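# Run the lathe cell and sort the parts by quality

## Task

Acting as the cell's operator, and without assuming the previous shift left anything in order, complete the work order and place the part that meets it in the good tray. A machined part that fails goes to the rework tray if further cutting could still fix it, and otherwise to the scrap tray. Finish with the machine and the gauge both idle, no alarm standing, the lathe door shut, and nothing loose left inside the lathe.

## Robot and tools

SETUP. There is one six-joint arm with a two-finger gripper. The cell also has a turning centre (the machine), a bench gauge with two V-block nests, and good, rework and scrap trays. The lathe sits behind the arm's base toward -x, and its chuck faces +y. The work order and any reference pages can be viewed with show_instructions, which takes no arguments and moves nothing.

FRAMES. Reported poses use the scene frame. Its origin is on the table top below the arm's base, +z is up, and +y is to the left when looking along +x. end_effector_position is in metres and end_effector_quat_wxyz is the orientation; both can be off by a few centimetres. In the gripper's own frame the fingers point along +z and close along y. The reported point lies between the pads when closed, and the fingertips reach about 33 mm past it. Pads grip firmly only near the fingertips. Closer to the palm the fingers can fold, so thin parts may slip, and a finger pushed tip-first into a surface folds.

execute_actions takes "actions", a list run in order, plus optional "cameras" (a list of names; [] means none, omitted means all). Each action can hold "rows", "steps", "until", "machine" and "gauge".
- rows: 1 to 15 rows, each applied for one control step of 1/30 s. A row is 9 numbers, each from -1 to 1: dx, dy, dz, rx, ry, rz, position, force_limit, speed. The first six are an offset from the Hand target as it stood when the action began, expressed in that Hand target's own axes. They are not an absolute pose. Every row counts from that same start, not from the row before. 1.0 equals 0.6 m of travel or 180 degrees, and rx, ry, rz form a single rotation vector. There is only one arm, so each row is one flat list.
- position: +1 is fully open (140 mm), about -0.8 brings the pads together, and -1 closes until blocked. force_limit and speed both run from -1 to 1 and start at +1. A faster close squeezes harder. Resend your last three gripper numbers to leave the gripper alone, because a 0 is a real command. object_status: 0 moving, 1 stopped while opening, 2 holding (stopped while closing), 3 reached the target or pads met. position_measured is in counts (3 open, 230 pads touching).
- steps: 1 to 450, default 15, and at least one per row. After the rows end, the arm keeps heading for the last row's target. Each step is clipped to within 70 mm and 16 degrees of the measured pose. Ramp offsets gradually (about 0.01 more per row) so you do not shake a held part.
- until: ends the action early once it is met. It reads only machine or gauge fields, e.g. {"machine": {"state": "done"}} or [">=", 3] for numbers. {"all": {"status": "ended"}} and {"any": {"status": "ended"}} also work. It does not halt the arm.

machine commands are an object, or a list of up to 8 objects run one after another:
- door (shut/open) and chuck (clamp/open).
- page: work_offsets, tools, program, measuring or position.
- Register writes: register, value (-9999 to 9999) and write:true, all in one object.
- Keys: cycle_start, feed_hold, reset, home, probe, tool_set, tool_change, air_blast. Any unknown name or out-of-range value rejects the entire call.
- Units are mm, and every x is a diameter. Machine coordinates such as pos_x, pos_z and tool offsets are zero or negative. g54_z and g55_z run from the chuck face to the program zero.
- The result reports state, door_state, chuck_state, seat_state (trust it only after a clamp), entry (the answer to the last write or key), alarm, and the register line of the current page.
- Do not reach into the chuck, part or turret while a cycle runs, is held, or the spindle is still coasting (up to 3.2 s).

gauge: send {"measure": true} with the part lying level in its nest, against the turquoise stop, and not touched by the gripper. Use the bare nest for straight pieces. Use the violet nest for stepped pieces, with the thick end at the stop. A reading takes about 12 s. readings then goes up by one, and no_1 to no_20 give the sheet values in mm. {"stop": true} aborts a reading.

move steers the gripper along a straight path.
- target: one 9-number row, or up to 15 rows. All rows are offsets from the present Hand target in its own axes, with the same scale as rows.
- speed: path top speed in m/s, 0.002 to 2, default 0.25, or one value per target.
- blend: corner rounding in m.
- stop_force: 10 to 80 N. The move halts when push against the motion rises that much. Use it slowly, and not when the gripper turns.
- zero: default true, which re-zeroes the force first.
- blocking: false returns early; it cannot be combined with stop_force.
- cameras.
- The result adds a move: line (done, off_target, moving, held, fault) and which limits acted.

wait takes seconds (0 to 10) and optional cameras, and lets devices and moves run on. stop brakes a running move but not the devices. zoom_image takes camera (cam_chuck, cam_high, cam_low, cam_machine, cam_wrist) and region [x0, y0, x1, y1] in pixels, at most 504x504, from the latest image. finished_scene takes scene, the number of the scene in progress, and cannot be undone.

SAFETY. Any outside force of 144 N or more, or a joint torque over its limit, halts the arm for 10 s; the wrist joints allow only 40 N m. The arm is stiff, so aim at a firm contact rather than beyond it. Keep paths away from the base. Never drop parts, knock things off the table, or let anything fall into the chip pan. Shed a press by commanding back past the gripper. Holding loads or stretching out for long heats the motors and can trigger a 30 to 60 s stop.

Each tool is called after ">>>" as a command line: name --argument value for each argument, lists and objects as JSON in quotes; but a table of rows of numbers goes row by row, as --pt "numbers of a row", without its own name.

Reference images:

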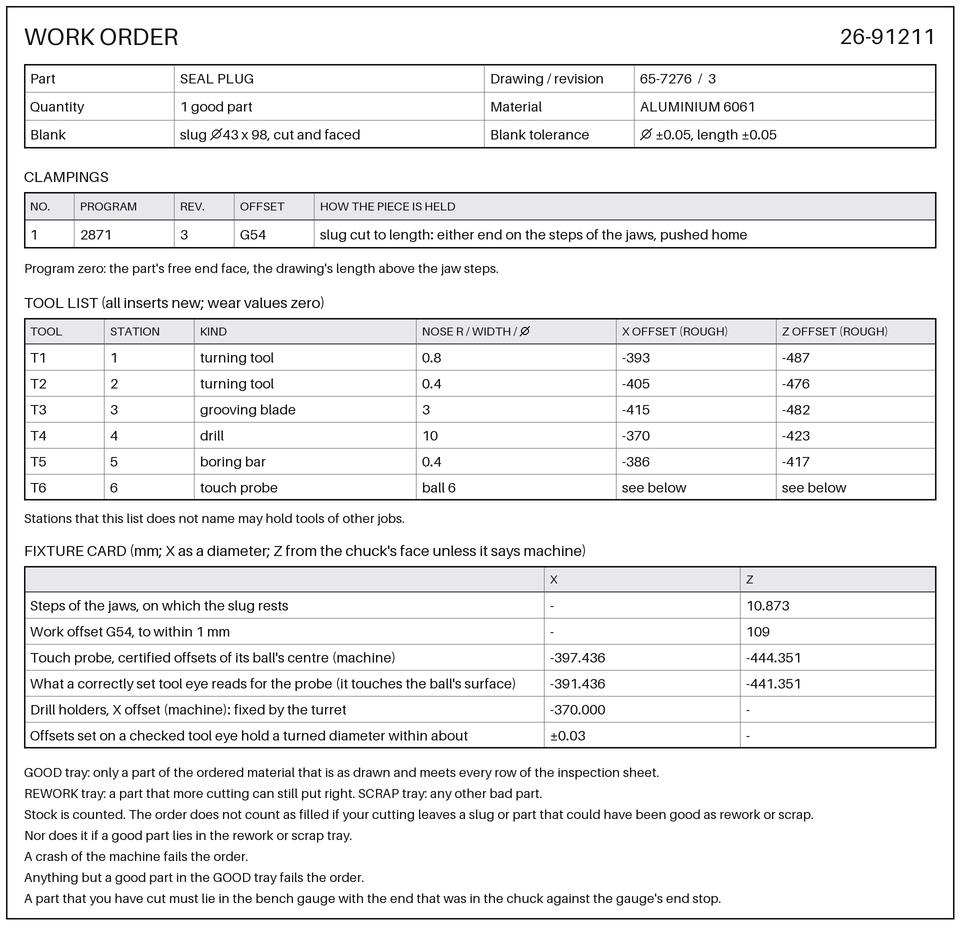

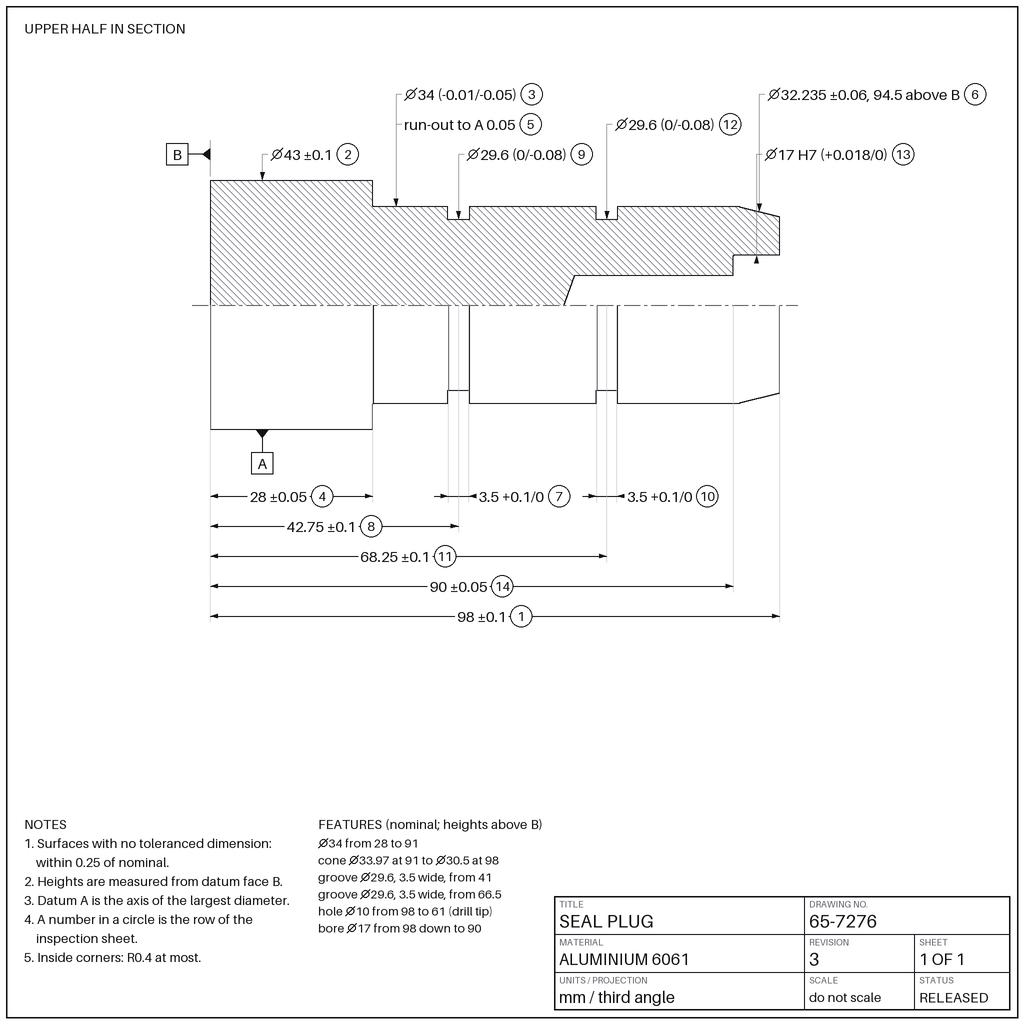

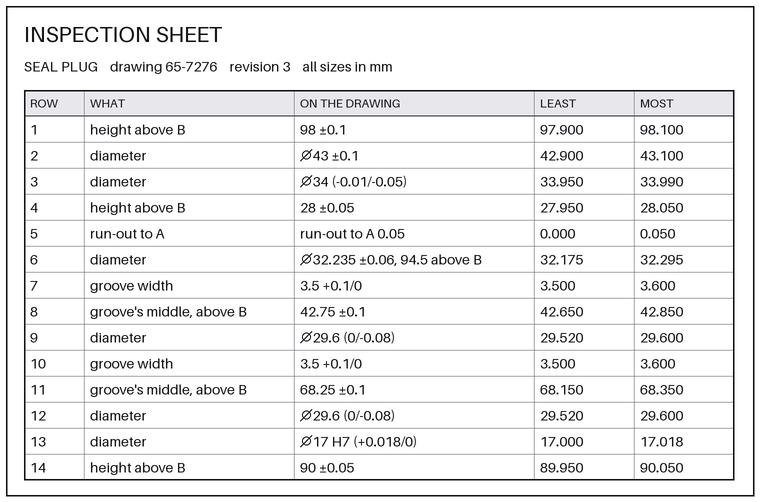

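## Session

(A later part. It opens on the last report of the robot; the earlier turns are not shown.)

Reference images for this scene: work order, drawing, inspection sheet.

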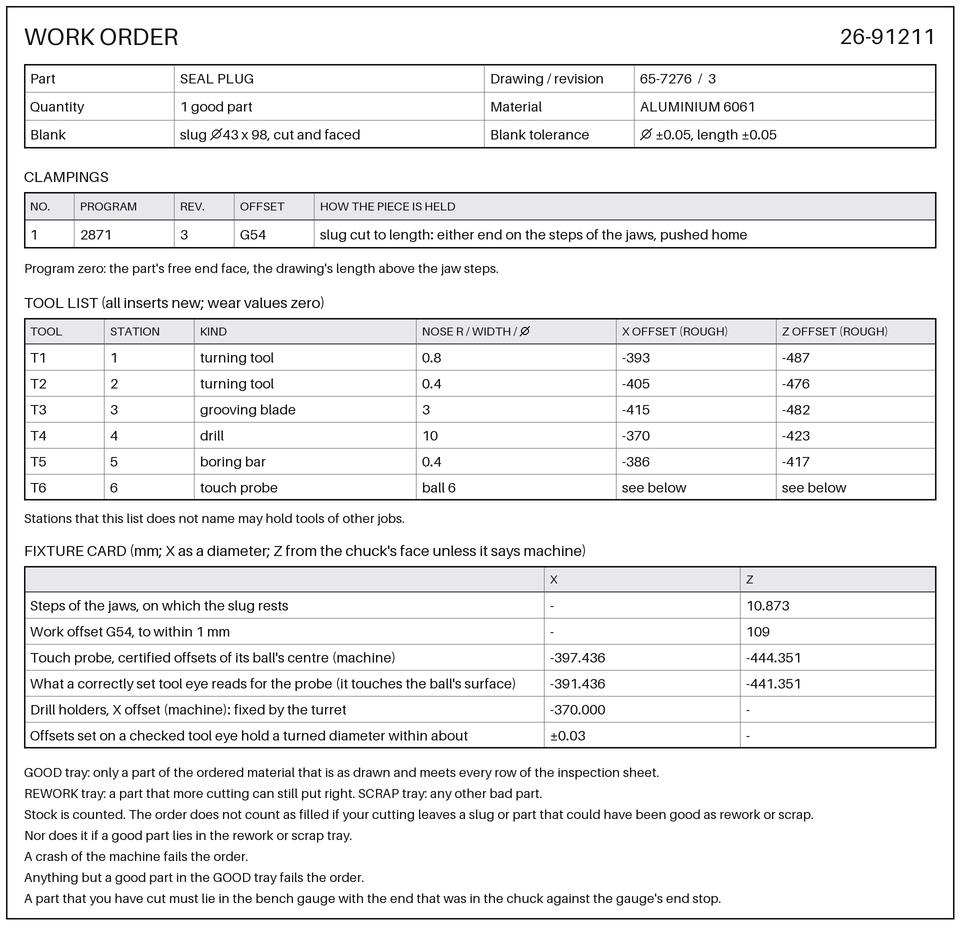

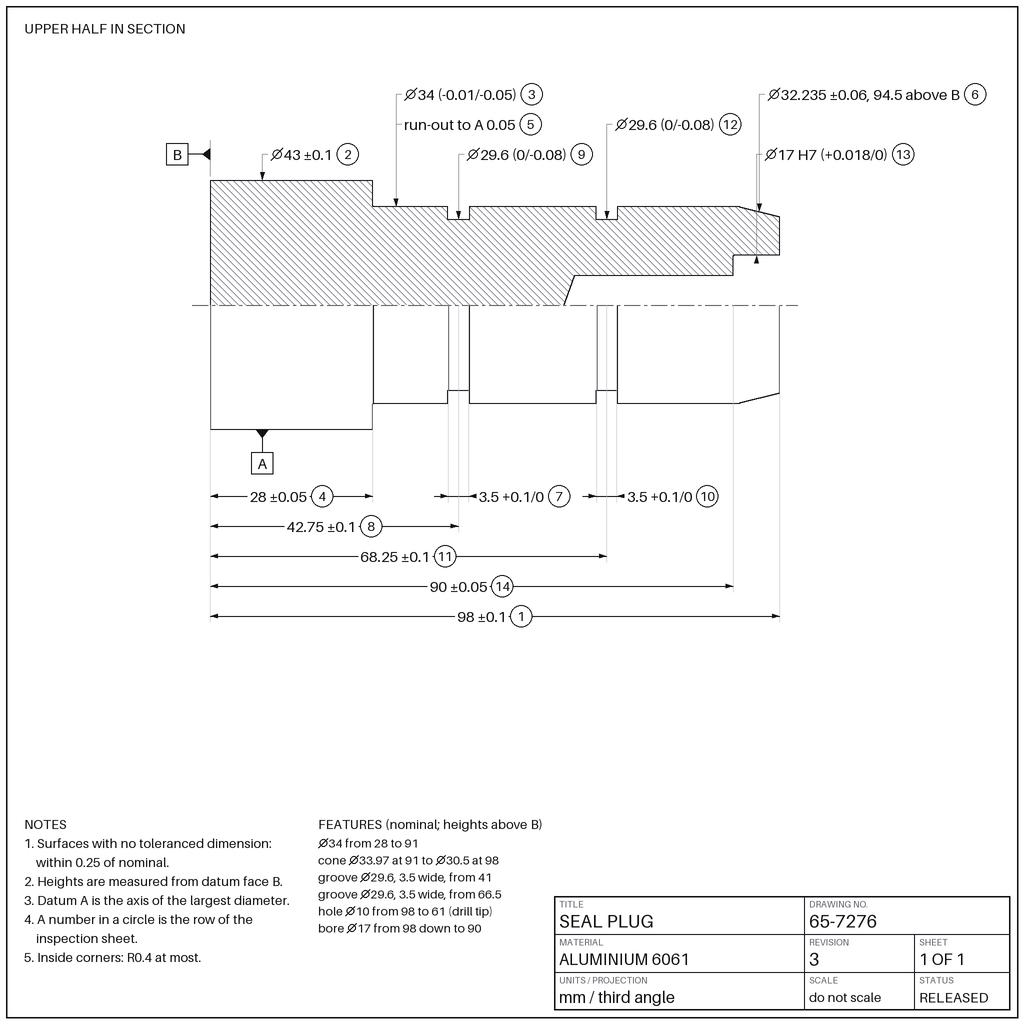

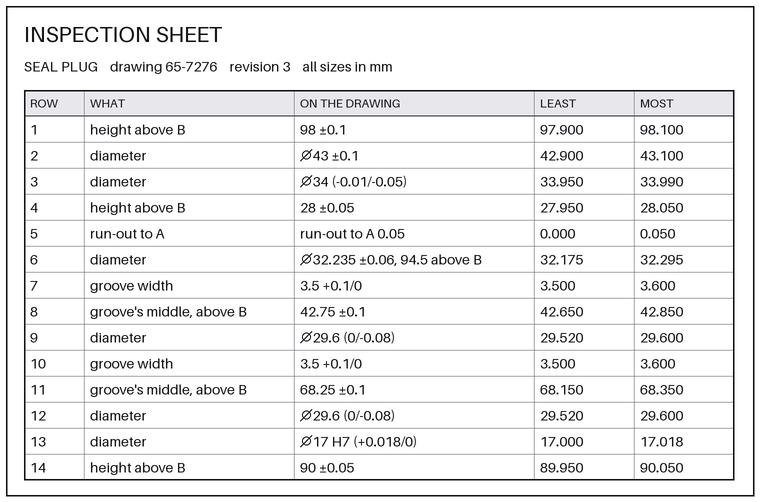

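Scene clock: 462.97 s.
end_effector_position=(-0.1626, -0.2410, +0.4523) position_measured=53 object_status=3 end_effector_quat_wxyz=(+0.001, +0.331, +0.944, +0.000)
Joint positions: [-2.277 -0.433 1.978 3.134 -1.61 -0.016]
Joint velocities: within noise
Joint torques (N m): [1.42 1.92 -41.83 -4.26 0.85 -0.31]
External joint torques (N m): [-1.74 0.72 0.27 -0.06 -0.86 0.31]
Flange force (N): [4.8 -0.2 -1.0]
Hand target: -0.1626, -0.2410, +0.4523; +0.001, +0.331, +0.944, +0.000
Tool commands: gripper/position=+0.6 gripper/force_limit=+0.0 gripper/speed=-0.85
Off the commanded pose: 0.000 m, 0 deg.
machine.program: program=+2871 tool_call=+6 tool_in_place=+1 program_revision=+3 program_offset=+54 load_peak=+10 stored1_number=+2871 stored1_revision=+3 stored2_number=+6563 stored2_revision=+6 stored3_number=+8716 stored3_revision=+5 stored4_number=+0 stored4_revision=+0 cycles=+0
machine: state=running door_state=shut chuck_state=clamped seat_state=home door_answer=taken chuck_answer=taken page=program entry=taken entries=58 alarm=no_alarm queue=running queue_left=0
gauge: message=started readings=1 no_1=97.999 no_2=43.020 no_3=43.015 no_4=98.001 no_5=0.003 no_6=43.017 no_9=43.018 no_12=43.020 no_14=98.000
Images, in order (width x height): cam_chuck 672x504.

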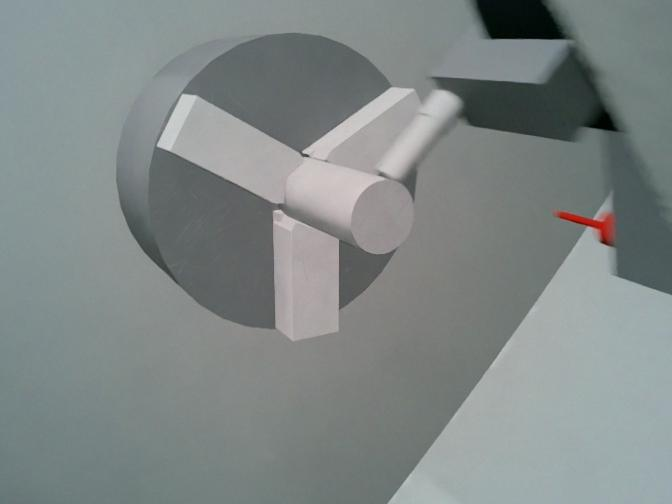

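>>> execute_actions --actions '[{"steps":450,"until":{"machine":{"state":["!=","running"]}}}]' --cameras '["cam_chuck"]'

>>> execute_actions --actions '[{"steps":450,"until":{"machine":{"state":["!=","running"]}}}]' --cameras '["cam_chuck"]'

>>> execute_actions --actions '[{"steps":450,"until":{"machine":{"state":["!=","running"]}}},{"steps":450,"until":{"machine":{"state":["!=","running"]}}}]' --cameras '["cam_chuck"]'

Scene clock: 478.47 s.
end_effector_position=(-0.1626, -0.2410, +0.4523) position_measured=53 object_status=3 end_effector_quat_wxyz=(+0.001, +0.331, +0.944, +0.000)
Joint positions: [-2.277 -0.433 1.978 3.134 -1.61 -0.016]
Joint velocities: within noise
Joint torques (N m): [1.57 2.17 -41.56 -4.29 0.83 -0.21]
External joint torques (N m): [-1.86 0.43 0.01 -0.01 -0.85 0.21]
Flange force (N): [5.5 0.1 -1.4]
Hand target: -0.1626, -0.2410, +0.4523; +0.001, +0.331, +0.944, +0.000
Tool commands: gripper/position=+0.6 gripper/force_limit=+0.0 gripper/speed=-0.85
Off the commanded pose: 0.000 m, 0 deg.
machine.program: program=+2871 tool_call=+6 tool_in_place=+1 program_revision=+3 program_offset=+54 load_peak=+10 stored1_number=+2871 stored1_revision=+3 stored2_number=+6563 stored2_revision=+6 stored3_number=+8716 stored3_revision=+5 stored4_number=+0 stored4_revision=+0 cycles=+0
machine: state=running door_state=shut chuck_state=clamped seat_state=home door_answer=taken chuck_answer=taken page=program entry=taken entries=58 alarm=no_alarm queue=running queue_left=0
gauge: message=started readings=1 no_1=97.999 no_2=43.020 no_3=43.015 no_4=98.001 no_5=0.003 no_6=43.017 no_9=43.018 no_12=43.020 no_14=98.000
Images, in order (width x height): cam_chuck 672x504.

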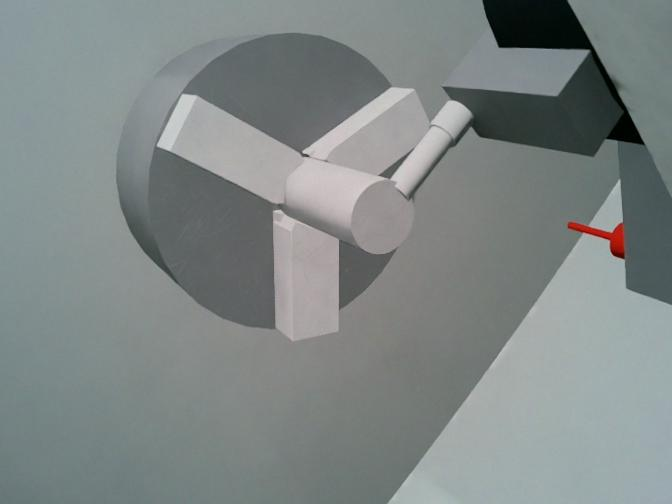

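Scene clock: 493.67 s.
end_effector_position=(-0.1626, -0.2410, +0.4523) position_measured=53 object_status=3 end_effector_quat_wxyz=(+0.001, +0.331, +0.944, +0.000)
Joint positions: [-2.277 -0.433 1.978 3.134 -1.61 -0.016]
Joint velocities: within noise
Joint torques (N m): [1.32 1.92 -41.48 -4.27 0.93 -0.31]
External joint torques (N m): [-1.6 0.69 -0.07 -0.04 -0.95 0.31]
Flange force (N): [4.3 -0.4 -1.8]
Hand target: -0.1626, -0.2410, +0.4523; +0.001, +0.331, +0.944, +0.000
Tool commands: gripper/position=+0.6 gripper/force_limit=+0.0 gripper/speed=-0.85
Off the commanded pose: 0.000 m, 0 deg.
machine.program: program=+2871 tool_call=+6 tool_in_place=+2 program_revision=+3 program_offset=+54 load_peak=+10 stored1_number=+2871 stored1_revision=+3 stored2_number=+6563 stored2_revision=+6 stored3_number=+8716 stored3_revision=+5 stored4_number=+0 stored4_revision=+0 cycles=+0
machine: state=running door_state=shut chuck_state=clamped seat_state=home door_answer=taken chuck_answer=taken page=program entry=taken entries=58 alarm=no_alarm queue=running queue_left=0
gauge: message=started readings=1 no_1=97.999 no_2=43.020 no_3=43.015 no_4=98.001 no_5=0.003 no_6=43.017 no_9=43.018 no_12=43.020 no_14=98.000
Images, in order (width x height): cam_chuck 672x504.

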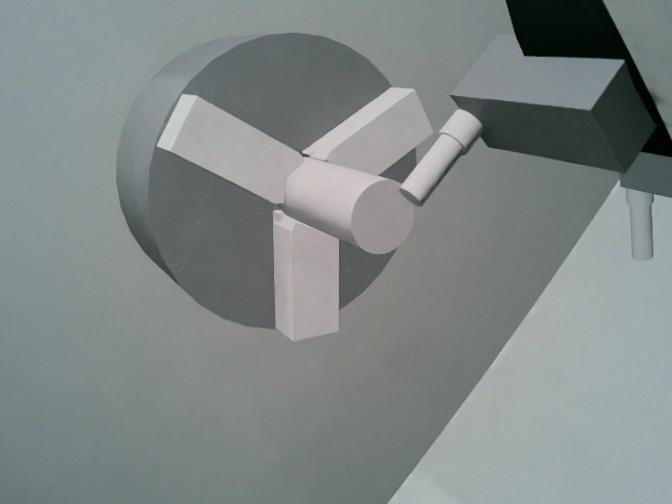

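Scene clock: 523.87 s.
end_effector_position=(-0.1626, -0.2410, +0.4523) position_measured=53 object_status=3 end_effector_quat_wxyz=(+0.001, +0.331, +0.944, +0.000)
Joint positions: [-2.277 -0.433 1.978 3.134 -1.61 -0.016]
Joint velocities: within noise
Joint torques (N m): [1.18 2.02 -41.35 -4.34 0.91 -0.18]
External joint torques (N m): [-1.52 0.61 -0.22 0.02 -0.92 0.18]
External joint torques at the end of the 1st action: [-1.48 0.72 -0.05 -0.11 -0.88 0.28]
Flange force (N): [4.4 -0.4 -2.0]
Flange force at the end of the 1st action (N): [4.0 -0.5 -1.7]
Hand target: -0.1626, -0.2410, +0.4523; +0.001, +0.331, +0.944, +0.000
Tool commands: gripper/position=+0.6 gripper/force_limit=+0.0 gripper/speed=-0.85
Off the commanded pose: 0.000 m, 0 deg.
machine.program: program=+2871 tool_call=+6 tool_in_place=+3 program_revision=+3 program_offset=+54 load_peak=+10 stored1_number=+2871 stored1_revision=+3 stored2_number=+6563 stored2_revision=+6 stored3_number=+8716 stored3_revision=+5 stored4_number=+0 stored4_revision=+0 cycles=+0
machine: state=running door_state=shut chuck_state=clamped seat_state=home door_answer=taken chuck_answer=taken page=program entry=taken entries=58 alarm=no_alarm queue=running queue_left=0
gauge: message=started readings=1 no_1=97.999 no_2=43.020 no_3=43.015 no_4=98.001 no_5=0.003 no_6=43.017 no_9=43.018 no_12=43.020 no_14=98.000
Images, in order (width x height): cam_chuck 672x504.

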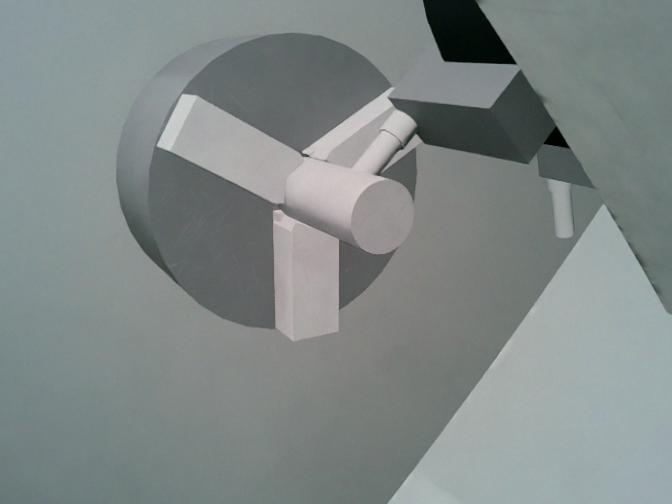

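>>> execute_actions --actions '[{"steps":450,"until":{"machine":{"state":["!=","running"]}}},{"steps":450,"until":{"machine":{"state":["!=","running"]}}},{"steps":450,"until":{"machine":{"state":["!=","running"]}}},{"steps":450,"until":{"machine":{"state":["!=","running"]}}},{"steps":450,"until":{"machine":{"state":["!=","running"]}}}]' --cameras '["cam_chuck"]'

Scene clock: 563.67 s.
end_effector_position=(-0.1626, -0.2410, +0.4523) position_measured=53 object_status=3 end_effector_quat_wxyz=(+0.001, +0.331, +0.944, +0.000)
Joint positions: [-2.277 -0.433 1.978 3.134 -1.61 -0.016]
Joint velocities: within noise
Joint torques (N m): [1.33 1.51 -41.47 -4.3 0.87 -0.27]
External joint torques (N m): [-1.65 1.15 -0.07 -0.02 -0.88 0.27]
External joint torques at the end of the 1st action: [-1.4 0.5 -0.19 -0.03 -0.86 0.24]
External joint torques at the end of the 2nd action: [-1.41 0.62 -0.06 -0.01 -0.94 0.22]
External joint torques at the end of the 3rd action: [-1.98 0.55 -0.21 -0.08 -0.96 0.28]
External joint torques at the end of the 4th action: [-1.42 0.82 -0.06 -0.02 -0.86 0.26]
Flange force (N): [4.5 -1.3 -1.7]
Flange force at the end of the 1st action (N): [3.8 -0.3 -1.9]
Flange force at the end of the 2nd action (N): [4.0 -0.3 -1.8]
Flange force at the end of the 3rd action (N): [5.6 -0.3 -2.1]
Flange force at the end of the 4th action (N): [3.8 -0.7 -1.6]
Hand target: -0.1626, -0.2410, +0.4523; +0.001, +0.331, +0.944, +0.000
Tool commands: gripper/position=+0.6 gripper/force_limit=+0.0 gripper/speed=-0.85
Off the commanded pose: 0.000 m, 0 deg.
machine.program: program=+2871 tool_call=+6 tool_in_place=+5 program_revision=+3 program_offset=+54 load_peak=+10 stored1_number=+2871 stored1_revision=+3 stored2_number=+6563 stored2_revision=+6 stored3_number=+8716 stored3_revision=+5 stored4_number=+0 stored4_revision=+0 cycles=+1
machine: state=busy door_state=shut chuck_state=clamped seat_state=home door_answer=taken chuck_answer=taken page=program entry=taken entries=58 alarm=no_alarm queue=running queue_left=0
gauge: message=started readings=1 no_1=97.999 no_2=43.020 no_3=43.015 no_4=98.001 no_5=0.003 no_6=43.017 no_9=43.018 no_12=43.020 no_14=98.000
Images, in order (width x height): cam_chuck 672x504.

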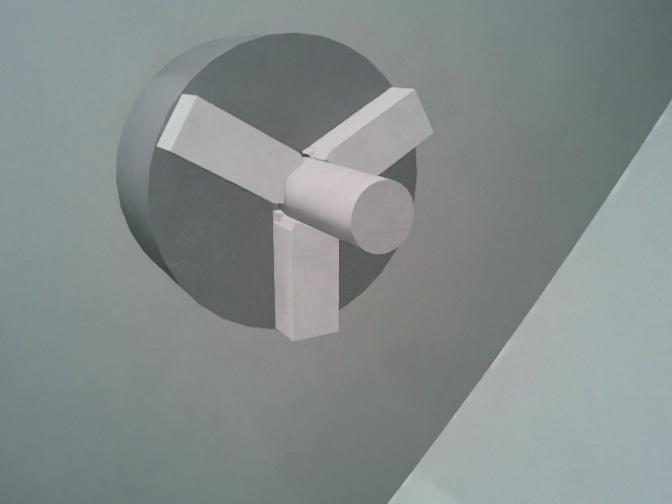

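>>> execute_actions --actions '[{"steps":150,"until":{"machine":{"state":["!=","busy"]}}},{"machine":[{"register":"tool_call","value":6,"write":true,"page":"measuring"},{"tool_change":true},{"register":"probe_x","value":70,"write":true},{"register":"probe_z","value":45.9,"write":true},{"register":"probe_move_z","value":0,"write":true},{"register":"probe_move_x","value":-35,"write":true},{"probe":true}],"steps":450,"until":{"machine":{"queue":["!=","running"]}}}]' --cameras '["cam_chuck"]'

>>> execute_actions --actions '[{"machine":[{"register":"probe_z","value":90.9,"write":true},{"probe":true}],"steps":450,"until":{"machine":{"queue":["!=","running"]}}}]' --cameras '[]'

>>> execute_actions --actions '[{"machine":[{"register":"probe_x","value":0,"write":true},{"register":"probe_z","value":105,"write":true},{"register":"probe_move_x","value":14,"write":true},{"probe":true}],"steps":450,"until":{"machine":{"queue":["!=","running"]}}}]' --cameras '[]'

Scene clock: 579.17 s.
end_effector_position=(-0.1626, -0.2410, +0.4523) position_measured=53 object_status=3 end_effector_quat_wxyz=(+0.001, +0.331, +0.944, +0.000)
Joint positions: [-2.277 -0.433 1.978 3.134 -1.61 -0.016]
Joint velocities: within noise
Joint torques (N m): [1.17 2.37 -41.45 -4.34 0.87 -0.25]
External joint torques (N m): [-1.46 0.24 -0.09 0.03 -0.88 0.25]
External joint torques at the end of the 1st action: [-1.81 0.95 -0.22 0.04 -0.89 0.29]
Flange force (N): [4.0 0.3 -1.7]
Flange force at the end of the 1st action (N): [5.0 -1.0 -2.0]
Hand target: -0.1626, -0.2410, +0.4523; +0.001, +0.331, +0.944, +0.000
Tool commands: gripper/position=+0.6 gripper/force_limit=+0.0 gripper/speed=-0.85
Off the commanded pose: 0.000 m, 0 deg.
machine.measuring: probe_x=+70.000 probe_z=+45.900 probe_move_x=-35.000 probe_move_z=+0.000 probe_radius=+2.992 eye_x=+63.772 eye_z=+148.902 probe_touched=+1 probe_found_x=+34.022 probe_found_z=+45.900 set_x=-386.284 set_z=-417.407
machine: state=done door_state=shut chuck_state=clamped seat_state=home door_answer=taken chuck_answer=taken page=measuring entry=taken entries=65 alarm=no_alarm queue=done queue_left=0
gauge: message=started readings=1 no_1=97.999 no_2=43.020 no_3=43.015 no_4=98.001 no_5=0.003 no_6=43.017 no_9=43.018 no_12=43.020 no_14=98.000
Images, in order (width x height): cam_chuck 672x504.

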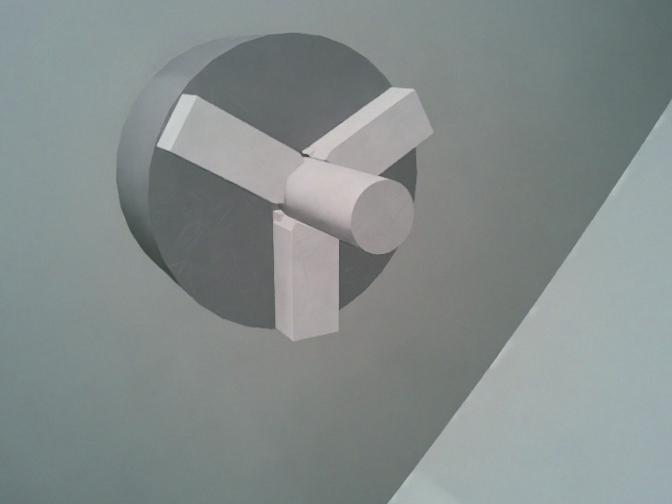

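Scene clock: 585.83 s.
end_effector_position=(-0.1626, -0.2410, +0.4523) position_measured=53 object_status=3 end_effector_quat_wxyz=(+0.001, +0.331, +0.944, +0.000)
Joint positions: [-2.277 -0.433 1.978 3.134 -1.61 -0.016]
Joint velocities: within noise
Joint torques (N m): [1.16 1.98 -41.43 -4.33 0.9 -0.27]
External joint torques (N m): [-1.48 0.64 -0.14 0.01 -0.91 0.27]
Flange force (N): [4.0 -0.4 -1.9]
Hand target: -0.1626, -0.2410, +0.4523; +0.001, +0.331, +0.944, +0.000
Tool commands: gripper/position=+0.6 gripper/force_limit=+0.0 gripper/speed=-0.85
Off the commanded pose: 0.000 m, 0 deg.
machine.measuring: probe_x=+70.000 probe_z=+90.900 probe_move_x=-35.000 probe_move_z=+0.000 probe_radius=+2.992 eye_x=+63.772 eye_z=+148.902 probe_touched=+1 probe_found_x=+34.023 probe_found_z=+90.900 set_x=-386.284 set_z=-417.407
machine: state=done door_state=shut chuck_state=clamped seat_state=home door_answer=taken chuck_answer=taken page=measuring entry=taken entries=67 alarm=no_alarm queue=done queue_left=0
gauge: message=started readings=1 no_1=97.999 no_2=43.020 no_3=43.015 no_4=98.001 no_5=0.003 no_6=43.017 no_9=43.018 no_12=43.020 no_14=98.000
No camera images: "cameras" was empty.

Scene clock: 589.83 s.
end_effector_position=(-0.1626, -0.2410, +0.4523) position_measured=53 object_status=3 end_effector_quat_wxyz=(+0.001, +0.331, +0.944, +0.000)
Joint positions: [-2.277 -0.433 1.978 3.134 -1.61 -0.016]
Joint velocities: within noise
Joint torques (N m): [1.62 1.77 -41.82 -4.29 0.94 -0.26]
External joint torques (N m): [-1.93 0.84 0.27 -0.03 -0.96 0.26]
Flange force (N): [5.6 -0.3 -1.2]
Hand target: -0.1626, -0.2410, +0.4523; +0.001, +0.331, +0.944, +0.000
Tool commands: gripper/position=+0.6 gripper/force_limit=+0.0 gripper/speed=-0.85
Off the commanded pose: 0.000 m, 0 deg.
machine.measuring: probe_x=+0.000 probe_z=+105.000 probe_move_x=+14.000 probe_move_z=+0.000 probe_radius=+2.992 eye_x=+63.772 eye_z=+148.902 probe_touched=+0 probe_found_x=+0.000 probe_found_z=+0.000 set_x=-386.284 set_z=-417.407
machine: state=alarm door_state=shut chuck_state=clamped seat_state=home door_answer=taken chuck_answer=taken page=measuring entry=taken entries=71 alarm=probe_obstructed queue=dropped queue_left=0
gauge: message=started readings=1 no_1=97.999 no_2=43.020 no_3=43.015 no_4=98.001 no_5=0.003 no_6=43.017 no_9=43.018 no_12=43.020 no_14=98.000
No camera images: "cameras" was empty.

>>> zoom_image --camera "cam_chuck" --region '[200, 80, 480, 290]'

Scaled by 1.800 from the camera's 672x504 image, which has a finer 960x720 frame.

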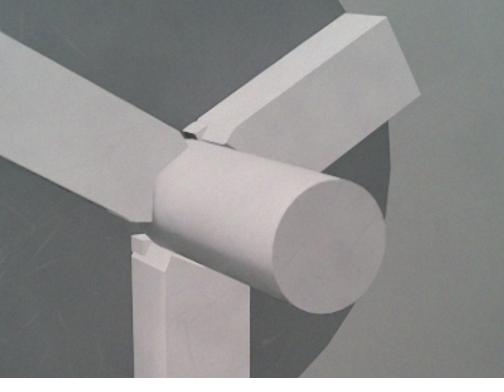

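>>> execute_actions --actions '[{"machine":{"page":"position"},"steps":3}]' --cameras '["cam_chuck"]'

>>> zoom_image --camera "cam_chuck" --region '[200, 0, 672, 290]'

Scene clock: 590.60 s.
end_effector_position=(-0.1626, -0.2410, +0.4523) position_measured=53 object_status=3 end_effector_quat_wxyz=(+0.001, +0.331, +0.944, +0.000)
Joint positions: [-2.277 -0.433 1.978 3.134 -1.61 -0.016]
Joint velocities: within noise
Joint torques (N m): [1.4 1.58 -41.51 -4.25 0.85 -0.26]
External joint torques (N m): [-1.75 1 -0.06 -0.07 -0.86 0.26]
Flange force (N): [4.9 -1.0 -1.7]
Hand target: -0.1626, -0.2410, +0.4523; +0.001, +0.331, +0.944, +0.000
Tool commands: gripper/position=+0.6 gripper/force_limit=+0.0 gripper/speed=-0.85
Off the commanded pose: 0.000 m, 0 deg.
machine.position: pos_x=-358.787 pos_z=-339.351
machine: state=alarm door_state=shut chuck_state=clamped seat_state=home door_answer=taken chuck_answer=taken page=position entry=taken entries=71 alarm=probe_obstructed queue=done queue_left=0
gauge: message=started readings=1 no_1=97.999 no_2=43.020 no_3=43.015 no_4=98.001 no_5=0.003 no_6=43.017 no_9=43.018 no_12=43.020 no_14=98.000
Images, in order (width x height): cam_chuck 672x504.

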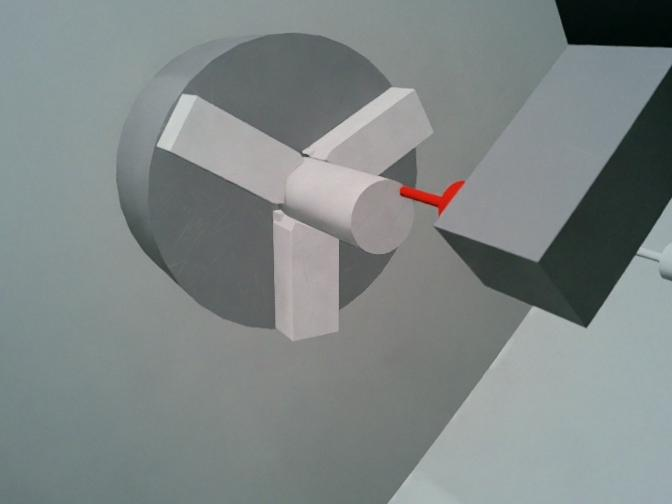

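Scaled by 1.068 from the camera's 672x504 image, which has a finer 960x720 frame.

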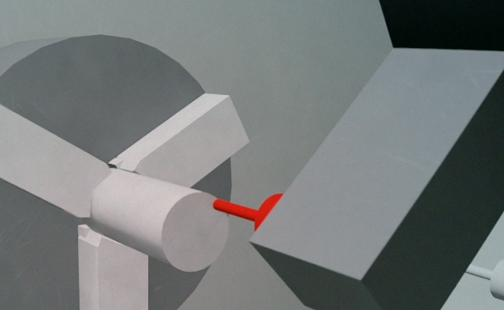

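>>> execute_actions --actions '[{"machine":[{"reset":true},{"home":true},{"page":"measuring","register":"probe_x","value":10.4,"write":true},{"register":"probe_z","value":125,"write":true},{"register":"probe_move_x","value":0,"write":true},{"register":"probe_move_z","value":-30,"write":true},{"probe":true}],"steps":450,"until":{"machine":{"queue":["!=","running"]}}},{"machine":{"page":"position"},"steps":2}]' --cameras '["cam_chuck"]'

>>> execute_actions --actions '[{"machine":{"page":"measuring"},"steps":2}]' --cameras '[]'

Scene clock: 601.47 s.
end_effector_position=(-0.1626, -0.2410, +0.4523) position_measured=53 object_status=3 end_effector_quat_wxyz=(+0.001, +0.331, +0.944, +0.000)
Joint positions: [-2.277 -0.433 1.978 3.134 -1.61 -0.016]
Joint velocities: within noise
Joint torques (N m): [1.1 1.91 -41.65 -4.38 0.9 -0.31]
External joint torques (N m): [-1.44 0.73 0.1 0.07 -0.91 0.31]
External joint torques at the end of the 1st action: [-1.41 0.77 -0.23 0.01 -0.87 0.26]
Flange force (N): [3.7 -0.4 -1.4]
Flange force at the end of the 1st action (N): [3.7 -0.8 -2.0]
Hand target: -0.1626, -0.2410, +0.4523; +0.001, +0.331, +0.944, +0.000
Tool commands: gripper/position=+0.6 gripper/force_limit=+0.0 gripper/speed=-0.85
Off the commanded pose: 0.000 m, 0 deg.
machine.position: pos_x=+0.000 pos_z=+0.000
machine: state=done door_state=shut chuck_state=clamped seat_state=home door_answer=taken chuck_answer=taken page=position entry=taken entries=78 alarm=no_alarm queue=done queue_left=0
gauge: message=started readings=1 no_1=97.999 no_2=43.020 no_3=43.015 no_4=98.001 no_5=0.003 no_6=43.017 no_9=43.018 no_12=43.020 no_14=98.000
Images, in order (width x height): cam_chuck 672x504.

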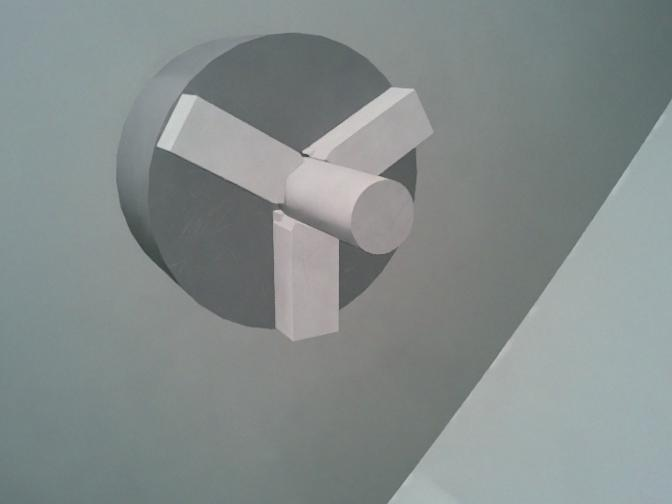

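Scene clock: 601.73 s.
end_effector_position=(-0.1626, -0.2410, +0.4523) position_measured=53 object_status=3 end_effector_quat_wxyz=(+0.001, +0.331, +0.944, +0.000)
Joint positions: [-2.277 -0.433 1.978 3.134 -1.61 -0.016]
Joint velocities: within noise
Joint torques (N m): [0.9 2 -41.37 -4.29 0.86 -0.24]
External joint torques (N m): [-1.18 0.57 -0.2 -0.02 -0.87 0.24]
Flange force (N): [3.1 -0.4 -1.9]
Hand target: -0.1626, -0.2410, +0.4523; +0.001, +0.331, +0.944, +0.000
Tool commands: gripper/position=+0.6 gripper/force_limit=+0.0 gripper/speed=-0.85
Off the commanded pose: 0.000 m, 0 deg.
machine.measuring: probe_x=+10.400 probe_z=+125.000 probe_move_x=+0.000 probe_move_z=-30.000 probe_radius=+2.992 eye_x=+63.772 eye_z=+148.902 probe_touched=+1 probe_found_x=+10.400 probe_found_z=+100.868 set_x=-386.284 set_z=-417.407
machine: state=done door_state=shut chuck_state=clamped seat_state=home door_answer=taken chuck_answer=taken page=measuring entry=taken entries=78 alarm=no_alarm queue=done queue_left=0
gauge: message=started readings=1 no_1=97.999 no_2=43.020 no_3=43.015 no_4=98.001 no_5=0.003 no_6=43.017 no_9=43.018 no_12=43.020 no_14=98.000
No camera images: "cameras" was empty.

>>> execute_actions --actions '[{"machine":[{"register":"probe_x","value":23.5,"write":true},{"register":"probe_z","value":120,"write":true},{"register":"probe_move_z","value":-20,"write":true},{"probe":true}],"steps":450,"until":{"machine":{"queue":["!=","running"]}}}]' --cameras '[]'

>>> execute_actions --actions '[{"machine":[{"register":"probe_x","value":15,"write":true},{"probe":true}],"steps":450,"until":{"machine":{"queue":["!=","running"]}}}]' --cameras '[]'

>>> execute_actions --actions '[{"machine":[{"register":"probe_x","value":13,"write":true},{"probe":true}],"steps":450,"until":{"machine":{"queue":["!=","running"]}}}]' --cameras '[]'

>>> execute_actions --actions '[{"machine":[{"register":"probe_x","value":11.4,"write":true},{"probe":true}],"steps":450,"until":{"machine":{"queue":["!=","running"]}}}]' --cameras '[]'

Scene clock: 609.10 s.
end_effector_position=(-0.1626, -0.2410, +0.4523) position_measured=53 object_status=3 end_effector_quat_wxyz=(+0.001, +0.331, +0.944, +0.000)
Joint positions: [-2.277 -0.433 1.978 3.134 -1.61 -0.016]
Joint velocities: within noise
Joint torques (N m): [1.5 1.89 -41.42 -4.31 0.88 -0.24]
External joint torques (N m): [-1.78 0.68 -0.14 -0.01 -0.89 0.24]
Flange force (N): [5.1 -0.5 -1.8]
Hand target: -0.1626, -0.2410, +0.4523; +0.001, +0.331, +0.944, +0.000
Tool commands: gripper/position=+0.6 gripper/force_limit=+0.0 gripper/speed=-0.85
Off the commanded pose: 0.000 m, 0 deg.
machine.measuring: probe_x=+23.500 probe_z=+120.000 probe_move_x=+0.000 probe_move_z=-20.000 probe_radius=+2.992 eye_x=+63.772 eye_z=+148.902 probe_touched=+1 probe_found_x=+23.500 probe_found_z=+108.870 set_x=-386.284 set_z=-417.407
machine: state=done door_state=shut chuck_state=clamped seat_state=home door_answer=taken chuck_answer=taken page=measuring entry=taken entries=82 alarm=no_alarm queue=done queue_left=0
gauge: message=started readings=1 no_1=97.999 no_2=43.020 no_3=43.015 no_4=98.001 no_5=0.003 no_6=43.017 no_9=43.018 no_12=43.020 no_14=98.000
No camera images: "cameras" was empty.

Scene clock: 615.20 s.
end_effector_position=(-0.1626, -0.2410, +0.4523) position_measured=53 object_status=3 end_effector_quat_wxyz=(+0.001, +0.331, +0.944, +0.000)
Joint positions: [-2.277 -0.433 1.978 3.134 -1.61 -0.016]
Joint velocities: within noise
Joint torques (N m): [1.61 1.92 -41.54 -4.33 0.88 -0.24]
External joint torques (N m): [-1.9 0.64 -0.03 0.02 -0.9 0.24]
Flange force (N): [5.5 -0.3 -1.6]
Hand target: -0.1626, -0.2410, +0.4523; +0.001, +0.331, +0.944, +0.000
Tool commands: gripper/position=+0.6 gripper/force_limit=+0.0 gripper/speed=-0.85
Off the commanded pose: 0.000 m, 0 deg.
machine.measuring: probe_x=+15.000 probe_z=+120.000 probe_move_x=+0.000 probe_move_z=-20.000 probe_radius=+2.992 eye_x=+63.772 eye_z=+148.902 probe_touched=+1 probe_found_x=+15.000 probe_found_z=+108.591 set_x=-386.284 set_z=-417.407
machine: state=done door_state=shut chuck_state=clamped seat_state=home door_answer=taken chuck_answer=taken page=measuring entry=taken entries=84 alarm=no_alarm queue=done queue_left=0
gauge: message=started readings=1 no_1=97.999 no_2=43.020 no_3=43.015 no_4=98.001 no_5=0.003 no_6=43.017 no_9=43.018 no_12=43.020 no_14=98.000
No camera images: "cameras" was empty.

Scene clock: 621.43 s.
end_effector_position=(-0.1626, -0.2410, +0.4523) position_measured=53 object_status=3 end_effector_quat_wxyz=(+0.001, +0.331, +0.944, +0.000)
Joint positions: [-2.277 -0.433 1.978 3.134 -1.61 -0.016]
Joint velocities: within noise
Joint torques (N m): [1.83 2.01 -41.26 -4.28 0.9 -0.26]
External joint torques (N m): [-2.1 0.54 -0.31 -0.04 -0.91 0.26]
Flange force (N): [6.1 -0.4 -2.2]
Hand target: -0.1626, -0.2410, +0.4523; +0.001, +0.331, +0.944, +0.000
Tool commands: gripper/position=+0.6 gripper/force_limit=+0.0 gripper/speed=-0.85
Off the commanded pose: 0.000 m, 0 deg.
machine.measuring: probe_x=+13.000 probe_z=+120.000 probe_move_x=+0.000 probe_move_z=-20.000 probe_radius=+2.992 eye_x=+63.772 eye_z=+148.902 probe_touched=+1 probe_found_x=+13.000 probe_found_z=+107.592 set_x=-386.284 set_z=-417.407
machine: state=done door_state=shut chuck_state=clamped seat_state=home door_answer=taken chuck_answer=taken page=measuring entry=taken entries=86 alarm=no_alarm queue=done queue_left=0
gauge: message=started readings=1 no_1=97.999 no_2=43.020 no_3=43.015 no_4=98.001 no_5=0.003 no_6=43.017 no_9=43.018 no_12=43.020 no_14=98.000
No camera images: "cameras" was empty.

Scene clock: 627.77 s.
end_effector_position=(-0.1626, -0.2410, +0.4523) position_measured=53 object_status=3 end_effector_quat_wxyz=(+0.001, +0.331, +0.944, +0.000)
Joint positions: [-2.277 -0.433 1.978 3.134 -1.61 -0.016]
Joint velocities: within noise
Joint torques (N m): [1.47 1.7 -41.59 -4.21 0.9 -0.27]
External joint torques (N m): [-1.81 0.9 0.02 -0.12 -0.91 0.27]
Flange force (N): [5.1 -0.7 -1.6]
Hand target: -0.1626, -0.2410, +0.4523; +0.001, +0.331, +0.944, +0.000
Tool commands: gripper/position=+0.6 gripper/force_limit=+0.0 gripper/speed=-0.85
Off the commanded pose: 0.000 m, 0 deg.
machine.measuring: probe_x=+11.400 probe_z=+120.000 probe_move_x=+0.000 probe_move_z=-20.000 probe_radius=+2.992 eye_x=+63.772 eye_z=+148.902 probe_touched=+1 probe_found_x=+11.400 probe_found_z=+106.897 set_x=-386.284 set_z=-417.407
machine: state=done door_state=shut chuck_state=clamped seat_state=home door_answer=taken chuck_answer=taken page=measuring entry=taken entries=88 alarm=no_alarm queue=done queue_left=0
gauge: message=started readings=1 no_1=97.999 no_2=43.020 no_3=43.015 no_4=98.001 no_5=0.003 no_6=43.017 no_9=43.018 no_12=43.020 no_14=98.000
No camera images: "cameras" was empty.

>>> execute_actions --actions '[{"machine":{"door":"open"},"steps":120,"until":{"machine":{"door_state":"open"}}}]' --cameras '["cam_chuck"]'

>>> move --target '[0.2545,0.0447,0,0,0,0.172,0.6,0,-0.85]' --speed 0.3 --cameras '[]'

>>> move --target '[0,-0.433,-0.083,0.5,0,0,0.6,0,-0.85]' --speed 0.3 --cameras '[]'

>>> move --target '[0.108,0.330,0.195,0,0.1133,0,0.6,0,-0.85]' --speed 0.25 --cameras '["cam_chuck"]'

Scene clock: 631.33 s.
end_effector_position=(-0.1626, -0.2410, +0.4523) position_measured=53 object_status=3 end_effector_quat_wxyz=(+0.001, +0.331, +0.944, +0.000)
Joint positions: [-2.277 -0.433 1.978 3.134 -1.61 -0.016]
Joint velocities: within noise
Joint torques (N m): [0.95 2.09 -41.5 -4.25 0.81 -0.23]
External joint torques (N m): [-1.24 0.54 -0.05 -0.07 -0.82 0.23]
Flange force (N): [3.3 -0.2 -1.5]
Hand target: -0.1626, -0.2410, +0.4523; +0.001, +0.331, +0.944, +0.000
Tool commands: gripper/position=+0.6 gripper/force_limit=+0.0 gripper/speed=-0.85
Off the commanded pose: 0.000 m, 0 deg.
machine.measuring: probe_x=+11.400 probe_z=+120.000 probe_move_x=+0.000 probe_move_z=-20.000 probe_radius=+2.992 eye_x=+63.772 eye_z=+148.902 probe_touched=+1 probe_found_x=+11.400 probe_found_z=+106.897 set_x=-386.284 set_z=-417.407
machine: state=done door_state=open chuck_state=clamped seat_state=home door_answer=taken chuck_answer=taken page=measuring entry=taken entries=88 alarm=no_alarm queue=running queue_left=0
gauge: message=started readings=1 no_1=97.999 no_2=43.020 no_3=43.015 no_4=98.001 no_5=0.003 no_6=43.017 no_9=43.018 no_12=43.020 no_14=98.000
Images, in order (width x height): cam_chuck 672x504.

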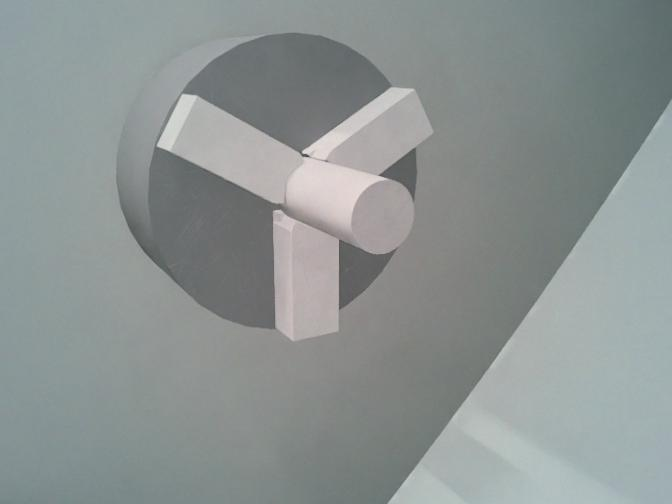

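Scene clock: 632.67 s.
end_effector_position=(-0.2650, -0.1247, +0.4520) position_measured=53 object_status=3 end_effector_quat_wxyz=(+0.001, +0.571, +0.821, +0.000)
Joint positions: [-2.801 -0.436 1.977 3.128 -1.608 0.001]
Joint velocities: within noise
Joint torques (N m): [2.69 1.44 -41.41 -4.35 0.94 -0.24]
External joint torques (N m): [-2.86 0.92 -0.14 0.04 -0.96 0.24]
Flange force (N): [8.7 -1.0 -1.9]
Hand target: -0.2650, -0.1247, +0.4520; +0.001, +0.571, +0.821, +0.000
Off the commanded pose: 0.000 m, 0 deg.
machine.measuring: probe_x=+11.400 probe_z=+120.000 probe_move_x=+0.000 probe_move_z=-20.000 probe_radius=+2.992 eye_x=+63.772 eye_z=+148.902 probe_touched=+1 probe_found_x=+11.400 probe_found_z=+106.897 set_x=-386.284 set_z=-417.407
machine: state=done door_state=open chuck_state=clamped seat_state=home door_answer=taken chuck_answer=taken page=measuring entry=taken entries=88 alarm=no_alarm queue=done queue_left=0
gauge: message=started readings=1 no_1=97.999 no_2=43.020 no_3=43.015 no_4=98.001 no_5=0.003 no_6=43.017 no_9=43.018 no_12=43.020 no_14=98.000
move: done
No camera images: "cameras" was empty.

Scene clock: 635.90 s.
end_effector_position=(-0.5087, -0.2151, +0.5013) position_measured=53 object_status=3 end_effector_quat_wxyz=(-0.403, +0.404, +0.581, -0.580)
Joint positions: [-2.817 -0.457 2.511 3.108 0.476 0.017]
Joint velocities: within noise
Joint torques (N m): [1.22 5.53 -39.7 -3.81 3.53 -0.25]
External joint torques (N m): [-1.43 0.58 -0.01 0 -0.83 0.2]
Flange force (N): [0.0 0.0 0.0]
Hand target: -0.5087, -0.2151, +0.5013; -0.403, +0.404, +0.581, -0.580
Off the commanded pose: 0.000 m, 0 deg.
machine.measuring: probe_x=+11.400 probe_z=+120.000 probe_move_x=+0.000 probe_move_z=-20.000 probe_radius=+2.992 eye_x=+63.772 eye_z=+148.902 probe_touched=+1 probe_found_x=+11.400 probe_found_z=+106.897 set_x=-386.284 set_z=-417.407
machine: state=done door_state=open chuck_state=clamped seat_state=home door_answer=taken chuck_answer=taken page=measuring entry=taken entries=88 alarm=no_alarm queue=done queue_left=0
gauge: message=started readings=1 no_1=97.999 no_2=43.020 no_3=43.015 no_4=98.001 no_5=0.003 no_6=43.017 no_9=43.018 no_12=43.020 no_14=98.000
move: done
No camera images: "cameras" was empty.

Scene clock: 637.33 s.
end_effector_position=(-0.6405, -0.1951, +0.3031) position_measured=53 object_status=3 end_effector_quat_wxyz=(+0.499, -0.501, -0.500, +0.499)
Joint positions: [-2.677 0.217 2.497 3.662 1.191 -0.223]
Joint velocities: within noise
Joint torques (N m): [1.77 -41.27 -17.84 -2.15 3.42 -0.35]
External joint torques (N m): [-1.5 1.95 -0.13 0.04 -0.78 0.3]
Flange force (N): [2.7 3.2 4.5]
Hand target: -0.6405, -0.1951, +0.3030; +0.499, -0.501, -0.500, +0.499
Off the commanded pose: 0.000 m, 0 deg.
machine.measuring: probe_x=+11.400 probe_z=+120.000 probe_move_x=+0.000 probe_move_z=-20.000 probe_radius=+2.992 eye_x=+63.772 eye_z=+148.902 probe_touched=+1 probe_found_x=+11.400 probe_found_z=+106.897 set_x=-386.284 set_z=-417.407
machine: state=done door_state=open chuck_state=clamped seat_state=home door_answer=taken chuck_answer=taken page=measuring entry=taken entries=88 alarm=no_alarm queue=done queue_left=0
gauge: message=started readings=1 no_1=97.999 no_2=43.020 no_3=43.015 no_4=98.001 no_5=0.003 no_6=43.017 no_9=43.018 no_12=43.020 no_14=98.000
move: done
Images, in order (width x height): cam_chuck 672x504.

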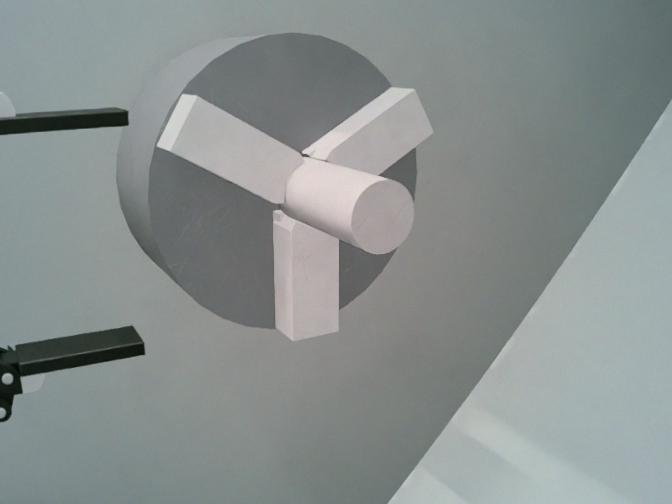

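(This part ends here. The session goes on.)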